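# Fit two printed parts onto jig pins or call

## Task

Someone is waiting for this kit. Seat both loose printed parts on their matching pins in the jig, arranged as the drawing shows. If instead the kit turns out to be one that must not be assembled, leave every part untouched and press the blue CALL button with a shut gripper, keeping it down for about one second.

## Robot and tools

Robot: two six-joint arms, left_arm and right_arm, each with a two-finger parallel gripper and a wrist camera. The scene frame has its origin on the table surface halfway between the nominal arm bases: +x points out over the table, +z up, and left_arm sits on the +y side. Measured bases: left_arm at (-0.002, +0.290, +0.024) m, right_arm at (+0.046, -0.252, 0) m, both turned only slightly about z. Each arm's hand pose, velocity, targets and wrist-camera pose are reported in that arm's own base frame; fixed cameras and the table use the scene frame. Reported hand poses may be off by a few centimetres, worse when reaching far.

Row layout (used by execute_actions and move): one flat list of 14 numbers covering both arms, even if only one moves. First seven are left_arm, then seven for right_arm. Within each arm the order is shoulder, elbow, waist, wrist pitch, wrist yaw, wrist roll, then gripper opening. The six joint numbers are offsets, not poses: they are added to the Joint targets shown in the latest result (as they stood when the action or move began, not the previous row). They are scaled in [-1, 1], where 1.0 equals 2.811 rad for shoulder and waist, 2.53 rad elbow, 2.575 rad wrist pitch, 8.12 rad wrist yaw, 9.528 rad wrist roll. Sending 0 keeps that joint's target. The opening number is absolute: +1 fully open, -1 shut; to leave a gripper as it is, resend its current command, since 0 means half open. Stated joint ranges (rad): waist -2.880..2.880, shoulder 0..3.142, elbow 0..3.019, wrist pitch -1.693..1.571, wrist yaw -1.571..1.571, wrist roll -2.094..2.094. Asking for more than 0.084 rad beyond an end gets the action refused for both arms; a "joint sent to its limit" line means a joint was clipped at its true end.

execute_actions(actions, cameras): actions is a list of actions; each action is up to 15 rows, one per 1/30 s step, and a short action repeats its final row. Images appear only when actions is empty or cameras names them (["all"] for every one).

move(target, speed, blend, opening_speed, grip_force, blocking, cameras): drives all joints together along a path. target is one 14-number row or a list of up to 15 rows; every row is an offset from the same starting Joint targets. speed is the top rate in rad/s of the joint with farthest to travel (0.01 to 12.57, default 0.5), single value or one per target. blend (rad) rounds corners between listed targets; 0 stops at each. opening_speed is how fast the finger command changes, in scale units per second, at least 0.2; use it to close gently. grip_force is a per-pad force cap in newtons, 10 to 50 (default full), one value or one per arm; it persists. blocking=false returns after about 0.5 s while motion continues. Paths do not avoid obstacles or the other arm, and the whole plan is capped at 10 s.

wait(seconds 0 to 10, cameras) lets time pass holding the last commands. stop(cameras) brakes a running move. zoom_image(camera, region) magnifies part of the newest image from cam_high, cam_low, cam_over, cam_left_wrist or cam_right_wrist; region is [x0, y0, x1, y1] pixels from the top-left, at most 504 by 504. Full images are 672x504. read_manual(section) gives only licence text. finished_scene(scene=1) ends irreversibly.

Reading results: Joint positions and Joint velocities list, per arm, the six joints in the row order (rad, rad/s) and then the finger-pad gap in metres (0.094 open). Joint targets is the base for your next offsets. end_effector_position (m) is the point between the pads, about 1 cm back from the tips; the fingers point along the gripper's +z and close along its y. grip_measured is the finger opening on the command scale (reads slightly wide when empty, narrower than a firmly held part); grip_effort_nm is gripper motor effort, negative when closing. The move: line reports done, off_target (resting more than 0.035 rad from target), moving, held or fault, possibly with limits=held. "joint command not followed" means the clearance check altered some steps. Torques follow joint order. MOTOR HOT warns of heating; OVER-TEMPERATURE FAULT means that arm has gone limp and dropped for 30 s or more.

Practical cautions: each gripper's target is kept near its measured position (about 110 mm), so big motions take several actions or a move. Do not let the arms touch or grip each other; that can end the scene. Avoid fast contacts, pushing hard on fixed items, dropping or releasing moving parts, and knocking anything off the table. Do not hold loads or stretched poses for long. To stop pressing on something, command targets back past the measured positions. First inspect the kit and drawing to decide between assembly and pressing CALL.

Each tool is called by a JSON object that holds its "op" and its "data", one argument or row to a line.

## Session

{"op": "execute_actions", "data": {
  "actions": []
}}

Scene clock: 0.00 s.
left_arm: end_effector_position=(+0.6948, +0.0339, +0.3604) grip_measured=+1.000 grip_effort_nm=n/a end_effector_quat_wxyz=(+0.506, +0.554, +0.615, -0.243) | right_arm: end_effector_position=(+0.8892, -0.1232, +0.3455) grip_measured=+1.000 grip_effort_nm=n/a end_effector_quat_wxyz=(+0.608, -0.057, +0.790, -0.048)
Joint names: [shoulder, elbow, waist, wrist pitch, wrist yaw, wrist roll]
Joint positions: left_arm=[2.075 2.252 0.282 -1.486 1.177 1.575 0.094] | right_arm=[2.121 2.1 -0.167 -0.241 -0.155 -0.192 0.094]
Joint velocities: within noise
Joint torques (N m): no reading
Heat: left arm: hottest elbow 33 °C; right arm: hottest waist 36 °C.
Joint targets: left_arm=[2.078 2.276 0.282 -1.484 1.177 1.575] | right_arm=[2.134 2.122 -0.167 -0.238 -0.155 -0.192]
Tool commands: left_gripper/opening=+1.0 right_gripper/opening=+1.0

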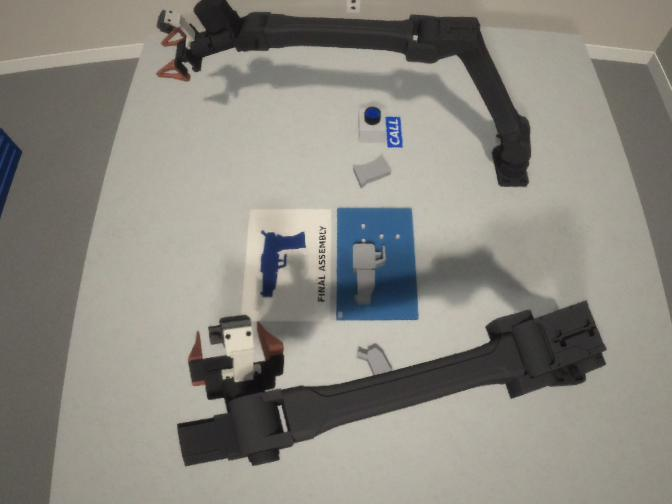

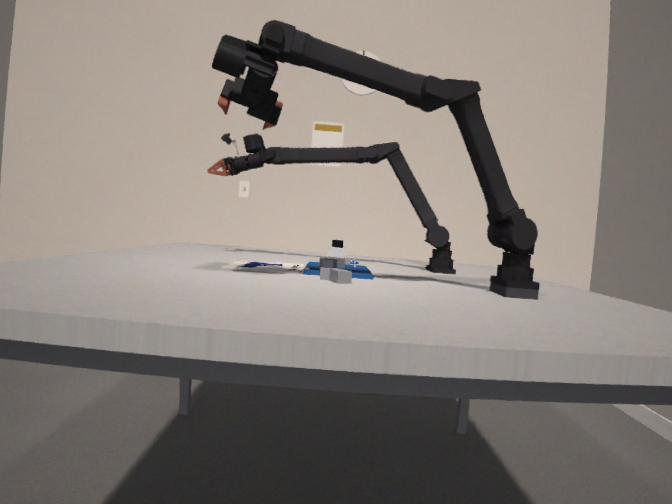

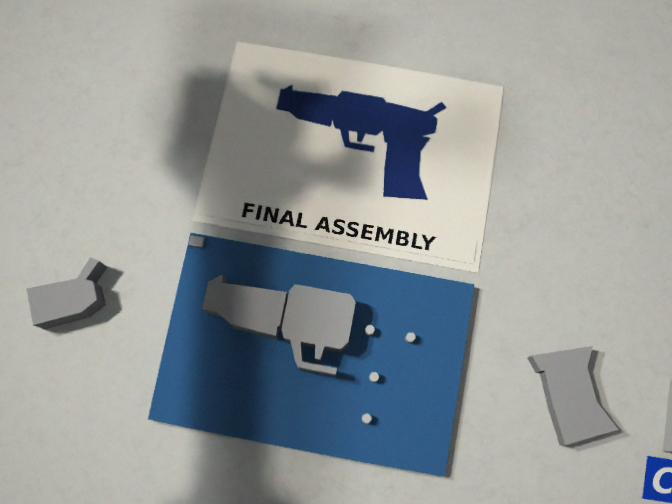

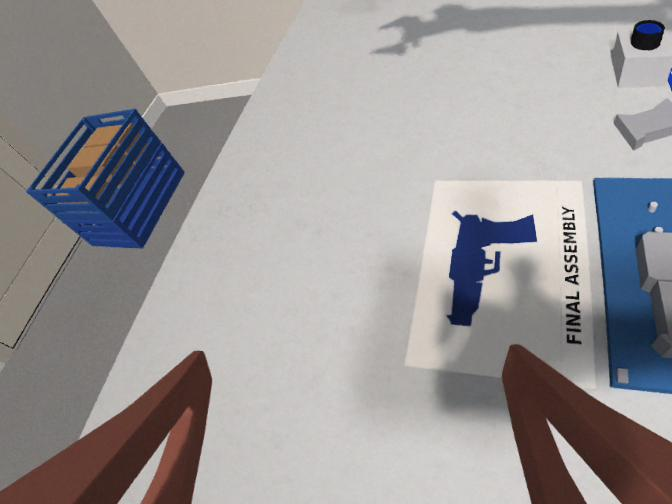

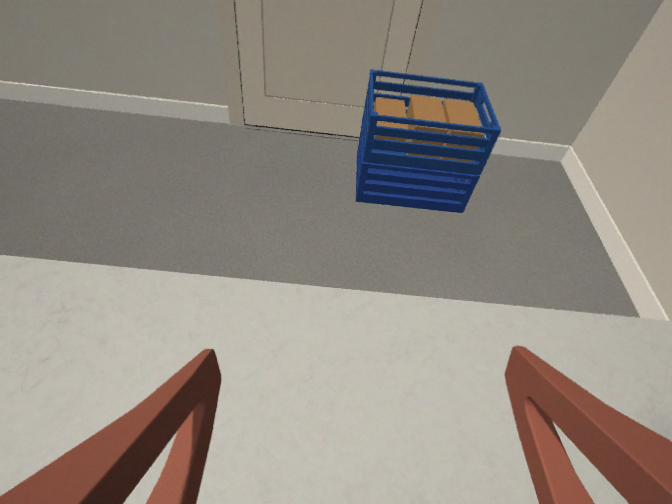

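The drawing shows a handgun, and these loose parts would complete a printed one. I won't assemble it. I'll press CALL instead.

{"op": "move", "data": {
  "target": [0,0,0,0,0,0,1,-0.2602,-0.3334,-0.0598,-0.4694,0.0191,0.0202,-1],
  "speed": 0.9,
  "cameras": ["all"]
}}

Scene clock: 32.43 s.
left_arm: end_effector_position=(+0.6948, +0.0339, +0.3604) grip_measured=+1.000 grip_effort_nm=0.00 end_effector_quat_wxyz=(+0.506, +0.554, +0.615, -0.243) | right_arm: end_effector_position=(+0.3868, -0.1307, +0.2225) grip_measured=-0.980 grip_effort_nm=-1.07 end_effector_quat_wxyz=(+0.009, +0.156, +0.988, -0.001)
Joint names: [shoulder, elbow, waist, wrist pitch, wrist yaw, wrist roll]
Joint positions: left_arm=[2.075 2.252 0.282 -1.486 1.177 1.575 0.094] | right_arm=[1.4 1.283 -0.325 -1.435 -0.002 -0.012 0.001]
Joint torques (N m): left_arm=[-20.19 12.63 1.9 0.85 0.66 0.05] | right_arm=[-12.81 8.55 -1.73 -0.25 0.12 0.19]
Heat: left arm: hottest elbow 40 °C; right arm: hottest shoulder 38 °C.
Joint targets: left_arm=[2.078 2.276 0.282 -1.484 1.177 1.575] | right_arm=[1.402 1.278 -0.335 -1.446 0.000 0.000]
move: done
camera_calibration:
cam_right_wrist: T_world_to_cam=[[-0.325538, -0.945417, -0.0145535, 0.0128993], [-0.815334, 0.272885, 0.51065, 0.277532], [-0.478806, 0.178102, -0.859665, 0.51953], [0, 0, 0, 1]] pos_world=[0.479235, -0.156069, 0.305088]

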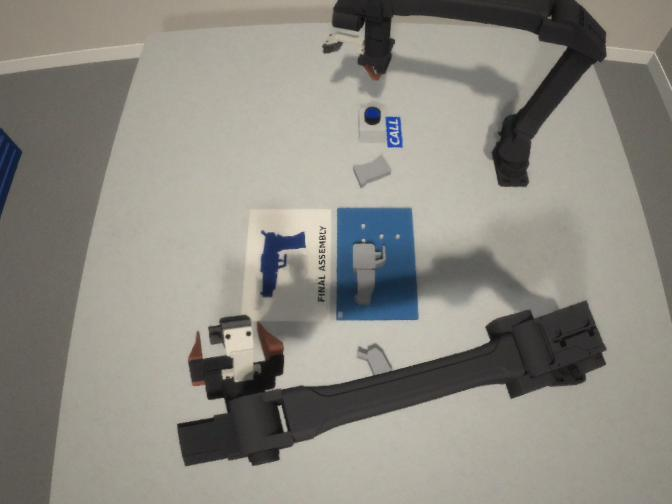

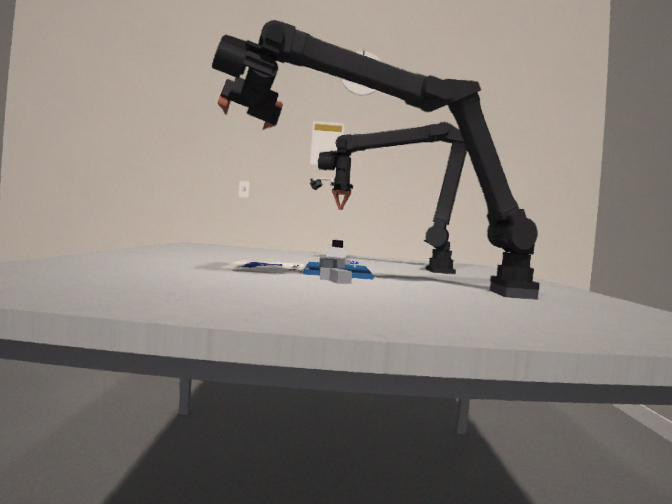

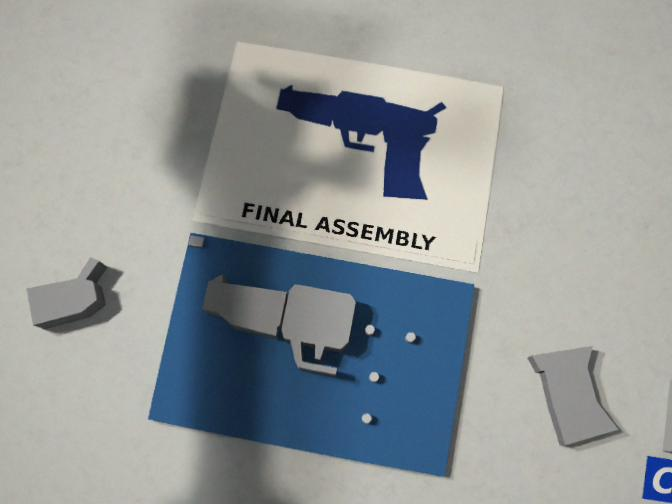

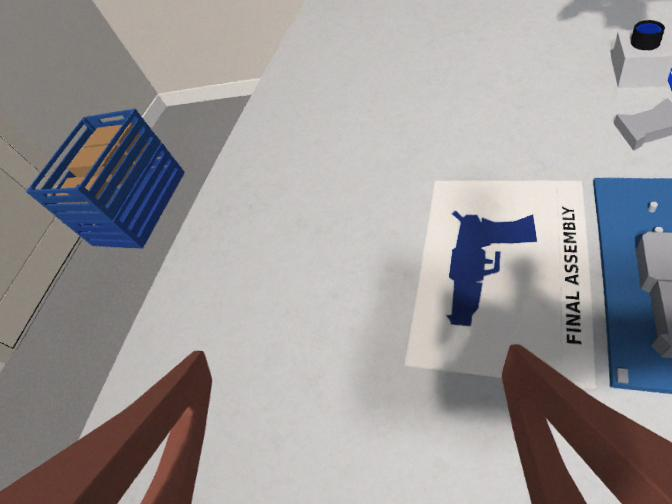

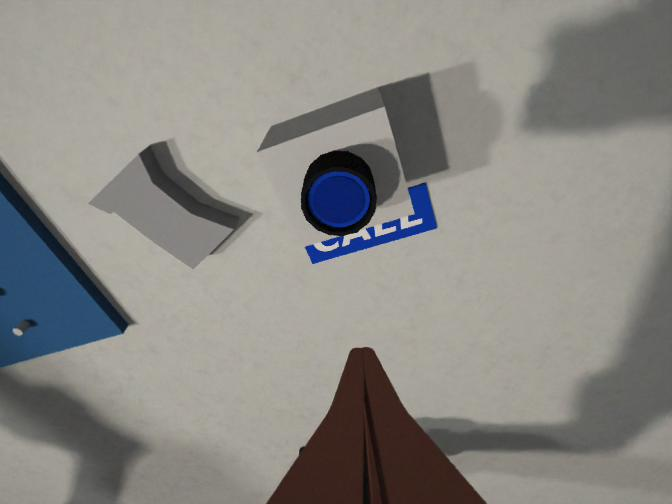

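{"op": "move", "data": {
  "target": [0,0,0,0,0,0,1,0.0242,-0.0851,0.0082,0.1098,0,0,-1],
  "speed": 0.4,
  "cameras": ["cam_high","cam_low","cam_right_wrist"]
}}

Scene clock: 42.77 s.
left_arm: end_effector_position=(+0.6948, +0.0339, +0.3604) grip_measured=+1.000 grip_effort_nm=0.00 end_effector_quat_wxyz=(+0.506, +0.554, +0.615, -0.243) | right_arm: end_effector_position=(+0.3789, -0.1280, +0.1222) grip_measured=-0.980 grip_effort_nm=-1.07 end_effector_quat_wxyz=(+0.004, +0.157, +0.988, +0.000)
Joint names: [shoulder, elbow, waist, wrist pitch, wrist yaw, wrist roll]
Joint positions: left_arm=[2.075 2.252 0.282 -1.486 1.177 1.575 0.094] | right_arm=[1.453 1.065 -0.325 -1.176 -0.002 -0.011 0.001]
Joint torques (N m): left_arm=[-20.78 12.72 2.08 0.87 0.66 0.04] | right_arm=[-10.87 8.24 -0.15 0.8 0.08 0.16]
Heat: left arm: hottest elbow 41 °C; right arm: hottest waist 36 °C.
Joint targets: left_arm=[2.078 2.276 0.282 -1.484 1.177 1.575] | right_arm=[1.470 1.063 -0.312 -1.164 0.000 0.001]
move: done
camera_calibration:
cam_right_wrist: T_world_to_cam=[[-0.326369, -0.945131, -0.0145177, 0.0117177], [-0.809731, 0.271624, 0.52015, 0.318068], [-0.487666, 0.181516, -0.853952, 0.432185], [0, 0, 0, 1]] pos_world=[0.472136, -0.153769, 0.203792]
Images, in order (width x height): cam_high 672x504, cam_low 672x504, cam_right_wrist 672x504.

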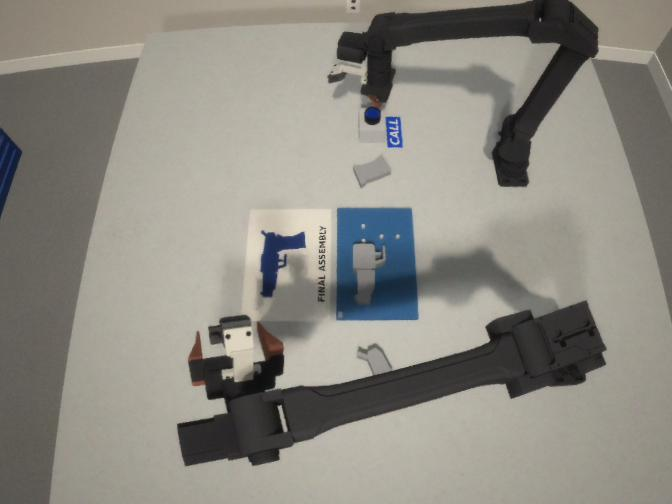

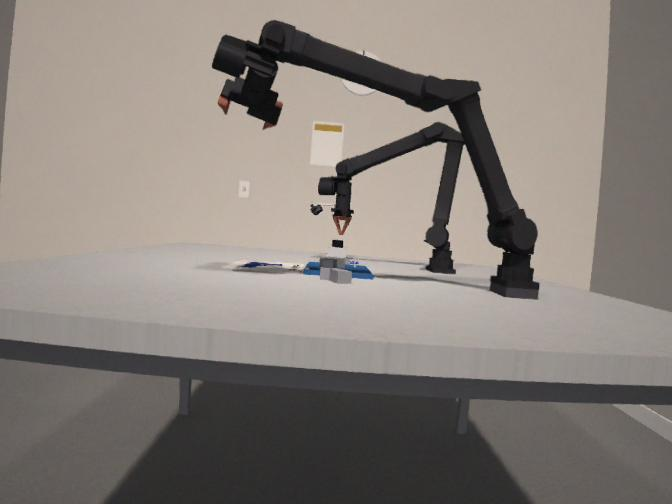

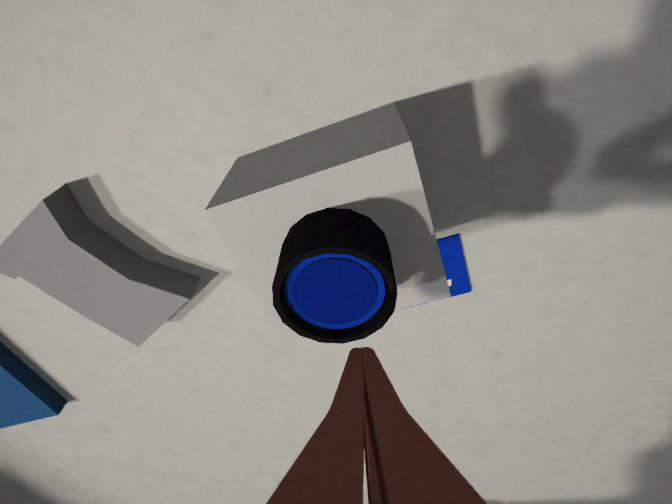

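{"op": "move", "data": {
  "target": [
    [0,0,0,0,0,0,1,0,0,0.0055,0,0,0,-1],
    [0,0,0,0,0,0,1,0.0129,-0.0104,0.0055,0.0243,0,0,-1]
  ],
  "speed": 0.12,
  "cameras": ["cam_low","cam_right_wrist"]
}}

Scene clock: 58.07 s.
left_arm: end_effector_position=(+0.6948, +0.0339, +0.3604) grip_measured=+1.000 grip_effort_nm=0.00 end_effector_quat_wxyz=(+0.506, +0.554, +0.615, -0.243) | right_arm: end_effector_position=(+0.3864, -0.1240, +0.1028) grip_measured=-0.980 grip_effort_nm=-1.07 end_effector_quat_wxyz=(+0.008, +0.149, +0.989, +0.000)
Joint names: [shoulder, elbow, waist, wrist pitch, wrist yaw, wrist roll]
Joint positions: left_arm=[2.075 2.252 0.282 -1.486 1.177 1.575 0.094] | right_arm=[1.483 1.042 -0.31 -1.114 -0.002 -0.011 0.001]
Joint torques (N m): left_arm=[-20.66 12.57 2.43 0.76 0.6 0.03] | right_arm=[-11.63 7.83 0.09 0.95 0.11 0.2]
Heat: left arm: hottest elbow 43 °C; right arm: hottest waist 36 °C.
Joint targets: left_arm=[2.078 2.276 0.282 -1.484 1.177 1.575] | right_arm=[1.506 1.037 -0.297 -1.101 0.000 0.001]
move: done
camera_calibration:
cam_right_wrist: T_world_to_cam=[[-0.311747, -0.950054, -0.0144967, 0.0114386], [-0.818276, 0.260689, 0.512314, 0.335894], [-0.482947, 0.171575, -0.858676, 0.415997], [0, 0, 0, 1]] pos_world=[0.479324, -0.148071, 0.185289]
Images, in order (width x height): cam_low 672x504, cam_right_wrist 672x504.

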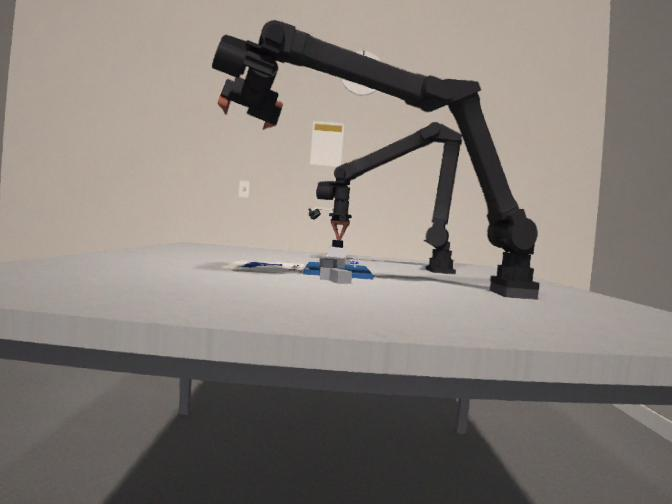

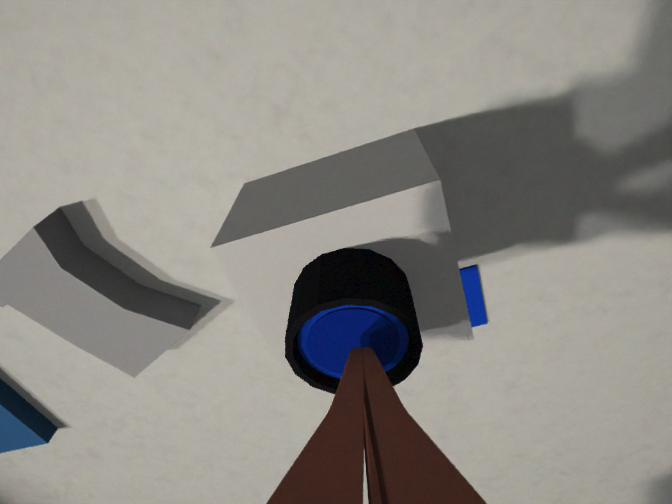

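{"op": "move", "data": {
  "target": [0,0,0,0,0,0,1,0.01,-0.011,0.003,0.0216,0,0,-1],
  "speed": 0.05,
  "cameras": ["cam_high","cam_right_wrist"]
}}

Scene clock: 63.80 s.
left_arm: end_effector_position=(+0.6948, +0.0339, +0.3604) grip_measured=+1.000 grip_effort_nm=0.00 end_effector_quat_wxyz=(+0.506, +0.554, +0.615, -0.243) | right_arm: end_effector_position=(+0.3916, -0.1235, +0.0949) grip_measured=-0.980 grip_effort_nm=-1.07 end_effector_quat_wxyz=(+0.021, +0.146, +0.989, -0.003)
Joint names: [shoulder, elbow, waist, wrist pitch, wrist yaw, wrist roll]
Joint positions: left_arm=[2.075 2.252 0.282 -1.486 1.177 1.575 0.094] | right_arm=[1.489 1.026 -0.305 -1.066 -0.001 -0.011 0.001]
Joint torques (N m): left_arm=[-20.37 12.45 2.32 0.94 0.61 0.11] | right_arm=[-9.58 6.65 0.26 1.31 0.1 0.16]
Heat: left arm: hottest elbow 43 °C; right arm: hottest waist 36 °C.
Joint targets: left_arm=[2.078 2.276 0.282 -1.484 1.177 1.575] | right_arm=[1.535 1.009 -0.288 -1.046 0.000 0.001]
move: off_target (right_arm); right_arm: the shoulder is farthest, 0.045 rad from its target
camera_calibration:
cam_right_wrist: T_world_to_cam=[[-0.306411, -0.951803, -0.0135587, 0.0110006], [-0.831732, 0.260775, 0.490121, 0.351466], [-0.462963, 0.161456, -0.871549, 0.403752], [0, 0, 0, 1]] pos_world=[0.482618, -0.146371, 0.179778]
Images, in order (width x height): cam_high 672x504, cam_right_wrist 672x504.

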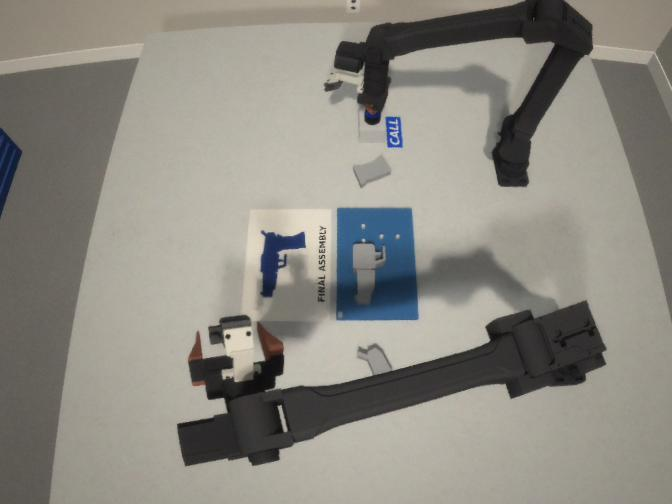

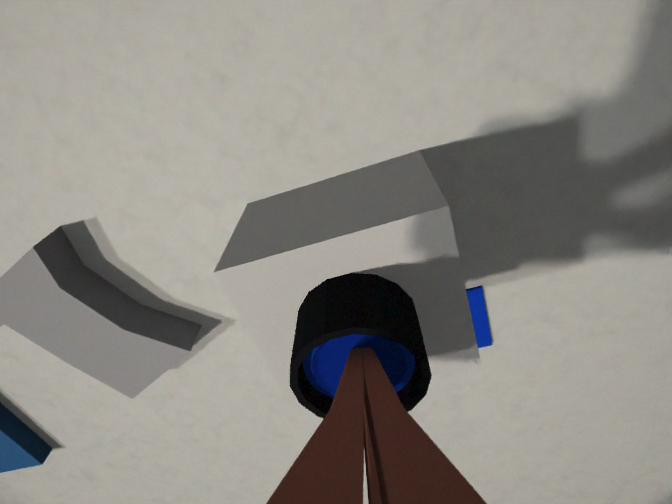

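{"op": "move", "data": {
  "target": [0,0,0,0,0,0,1,0.010,-0.009,0,0.019,0,0,-1],
  "speed": 0.05,
  "cameras": ["cam_high","cam_right_wrist"]
}}

{"op": "wait", "data": {
  "seconds": 1
}}

Scene clock: 69.60 s.
left_arm: end_effector_position=(+0.6948, +0.0339, +0.3604) grip_measured=+1.000 grip_effort_nm=0.00 end_effector_quat_wxyz=(+0.506, +0.554, +0.615, -0.243) | right_arm: end_effector_position=(+0.3970, -0.1246, +0.0907) grip_measured=-0.980 grip_effort_nm=-1.06 end_effector_quat_wxyz=(+0.034, +0.146, +0.989, -0.005)
Joint names: [shoulder, elbow, waist, wrist pitch, wrist yaw, wrist roll]
Joint positions: left_arm=[2.075 2.252 0.282 -1.486 1.177 1.575 0.094] | right_arm=[1.492 1.015 -0.303 -1.025 -0.001 -0.011 0.001]
Joint torques (N m): left_arm=[-20.48 12.62 1.79 0.96 0.65 0.03] | right_arm=[-7.24 5.57 -0.21 1.76 0.07 0.16]
Heat: left arm: hottest elbow 43 °C; right arm: hottest waist 36 °C.
Joint targets: left_arm=[2.078 2.276 0.282 -1.484 1.177 1.575] | right_arm=[1.563 0.986 -0.288 -0.997 0.000 0.001]
move: off_target (right_arm); right_arm: the shoulder is farthest, 0.071 rad from its target
camera_calibration:
cam_right_wrist: T_world_to_cam=[[-0.304529, -0.952404, -0.0137499, 0.0107996], [-0.844519, 0.2633, 0.466327, 0.365788], [-0.440511, 0.153622, -0.884506, 0.394114], [0, 0, 0, 1]] pos_world=[0.485815, -0.146571, 0.178167]
Images, in order (width x height): cam_high 672x504, cam_right_wrist 672x504.

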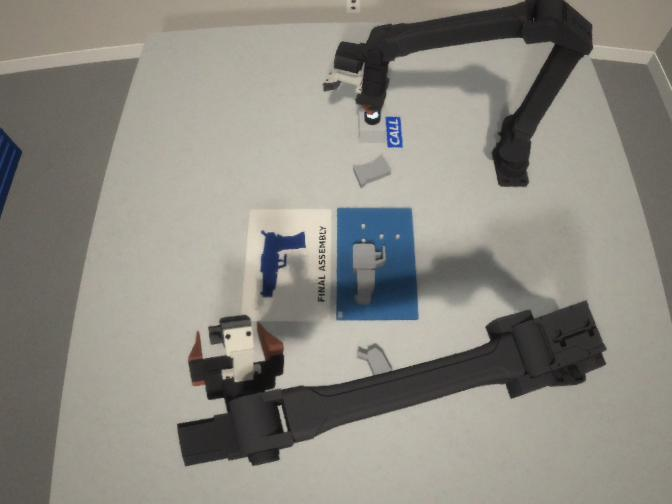

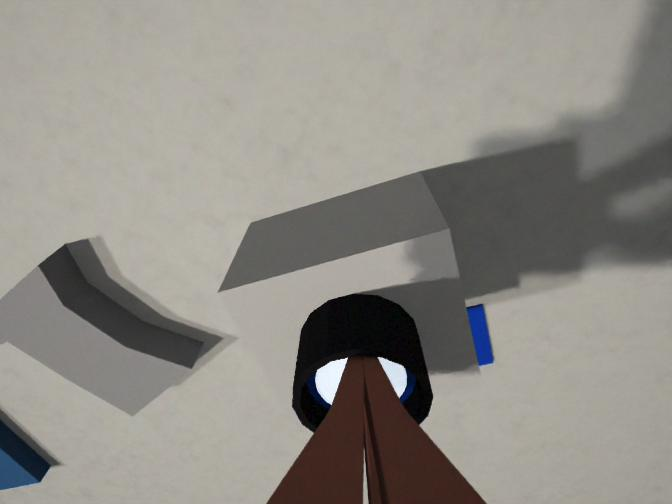

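Scene clock: 70.60 s.
left_arm: end_effector_position=(+0.6948, +0.0339, +0.3604) grip_measured=+1.000 grip_effort_nm=0.00 end_effector_quat_wxyz=(+0.506, +0.554, +0.615, -0.243) | right_arm: end_effector_position=(+0.3970, -0.1246, +0.0907) grip_measured=-0.980 grip_effort_nm=-1.07 end_effector_quat_wxyz=(+0.034, +0.146, +0.989, -0.005)
Joint names: [shoulder, elbow, waist, wrist pitch, wrist yaw, wrist roll]
Joint positions: left_arm=[2.075 2.252 0.282 -1.486 1.177 1.575 0.094] | right_arm=[1.492 1.015 -0.303 -1.025 -0.001 -0.011 0.001]
Joint torques (N m): left_arm=[-20.01 12.82 2.67 1.09 0.62 0.03] | right_arm=[-6.95 5.72 -0.09 1.78 0.08 0.19]
Heat: left arm: hottest elbow 44 °C; right arm: hottest waist 36 °C.
Joint targets: left_arm=[2.078 2.276 0.282 -1.484 1.177 1.575] | right_arm=[1.563 0.986 -0.288 -0.997 0.000 0.001]
Tool commands: left_gripper/opening=+1.0 right_gripper/opening=-1.0
wait: 1.00 s; at rest by 0.17 s

Lit and held for more than a second. Lifting off.

{"op": "move", "data": {
  "target": [0,0,0,0,0,0,1,-0.04,0.03,0,-0.06,0,0,-1],
  "speed": 0.2,
  "cameras": ["cam_high"]
}}

{"op": "finished_scene", "data": {

}}

Scene clock: 74.23 s.
left_arm: end_effector_position=(+0.6948, +0.0339, +0.3604) grip_measured=+1.000 grip_effort_nm=0.00 end_effector_quat_wxyz=(+0.506, +0.554, +0.615, -0.243) | right_arm: end_effector_position=(+0.3752, -0.1178, +0.1047) grip_measured=-0.980 grip_effort_nm=-1.07 end_effector_quat_wxyz=(-0.003, +0.146, +0.989, +0.001)
Joint names: [shoulder, elbow, waist, wrist pitch, wrist yaw, wrist roll]
Joint positions: left_arm=[2.075 2.252 0.282 -1.486 1.177 1.575 0.094] | right_arm=[1.463 1.026 -0.303 -1.14 -0.001 -0.011 0.001]
Joint torques (N m): left_arm=[-20.54 12.7 2.08 0.94 0.65 0.06] | right_arm=[-13.33 11.49 -0.91 -0.32 0.04 0.18]
Heat: left arm: hottest elbow 44 °C; right arm: hottest waist 36 °C.
Joint targets: left_arm=[2.078 2.276 0.282 -1.484 1.177 1.575] | right_arm=[1.450 1.062 -0.288 -1.151 0.000 0.000]
move: off_target (right_arm); right_arm: the elbow is farthest, 0.036 rad from its target
Images, in order (width x height): cam_high 672x504.

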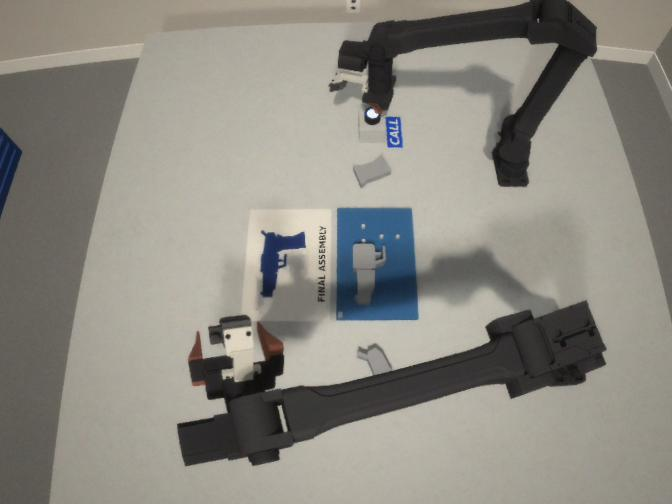

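The scene is finished: the task was done.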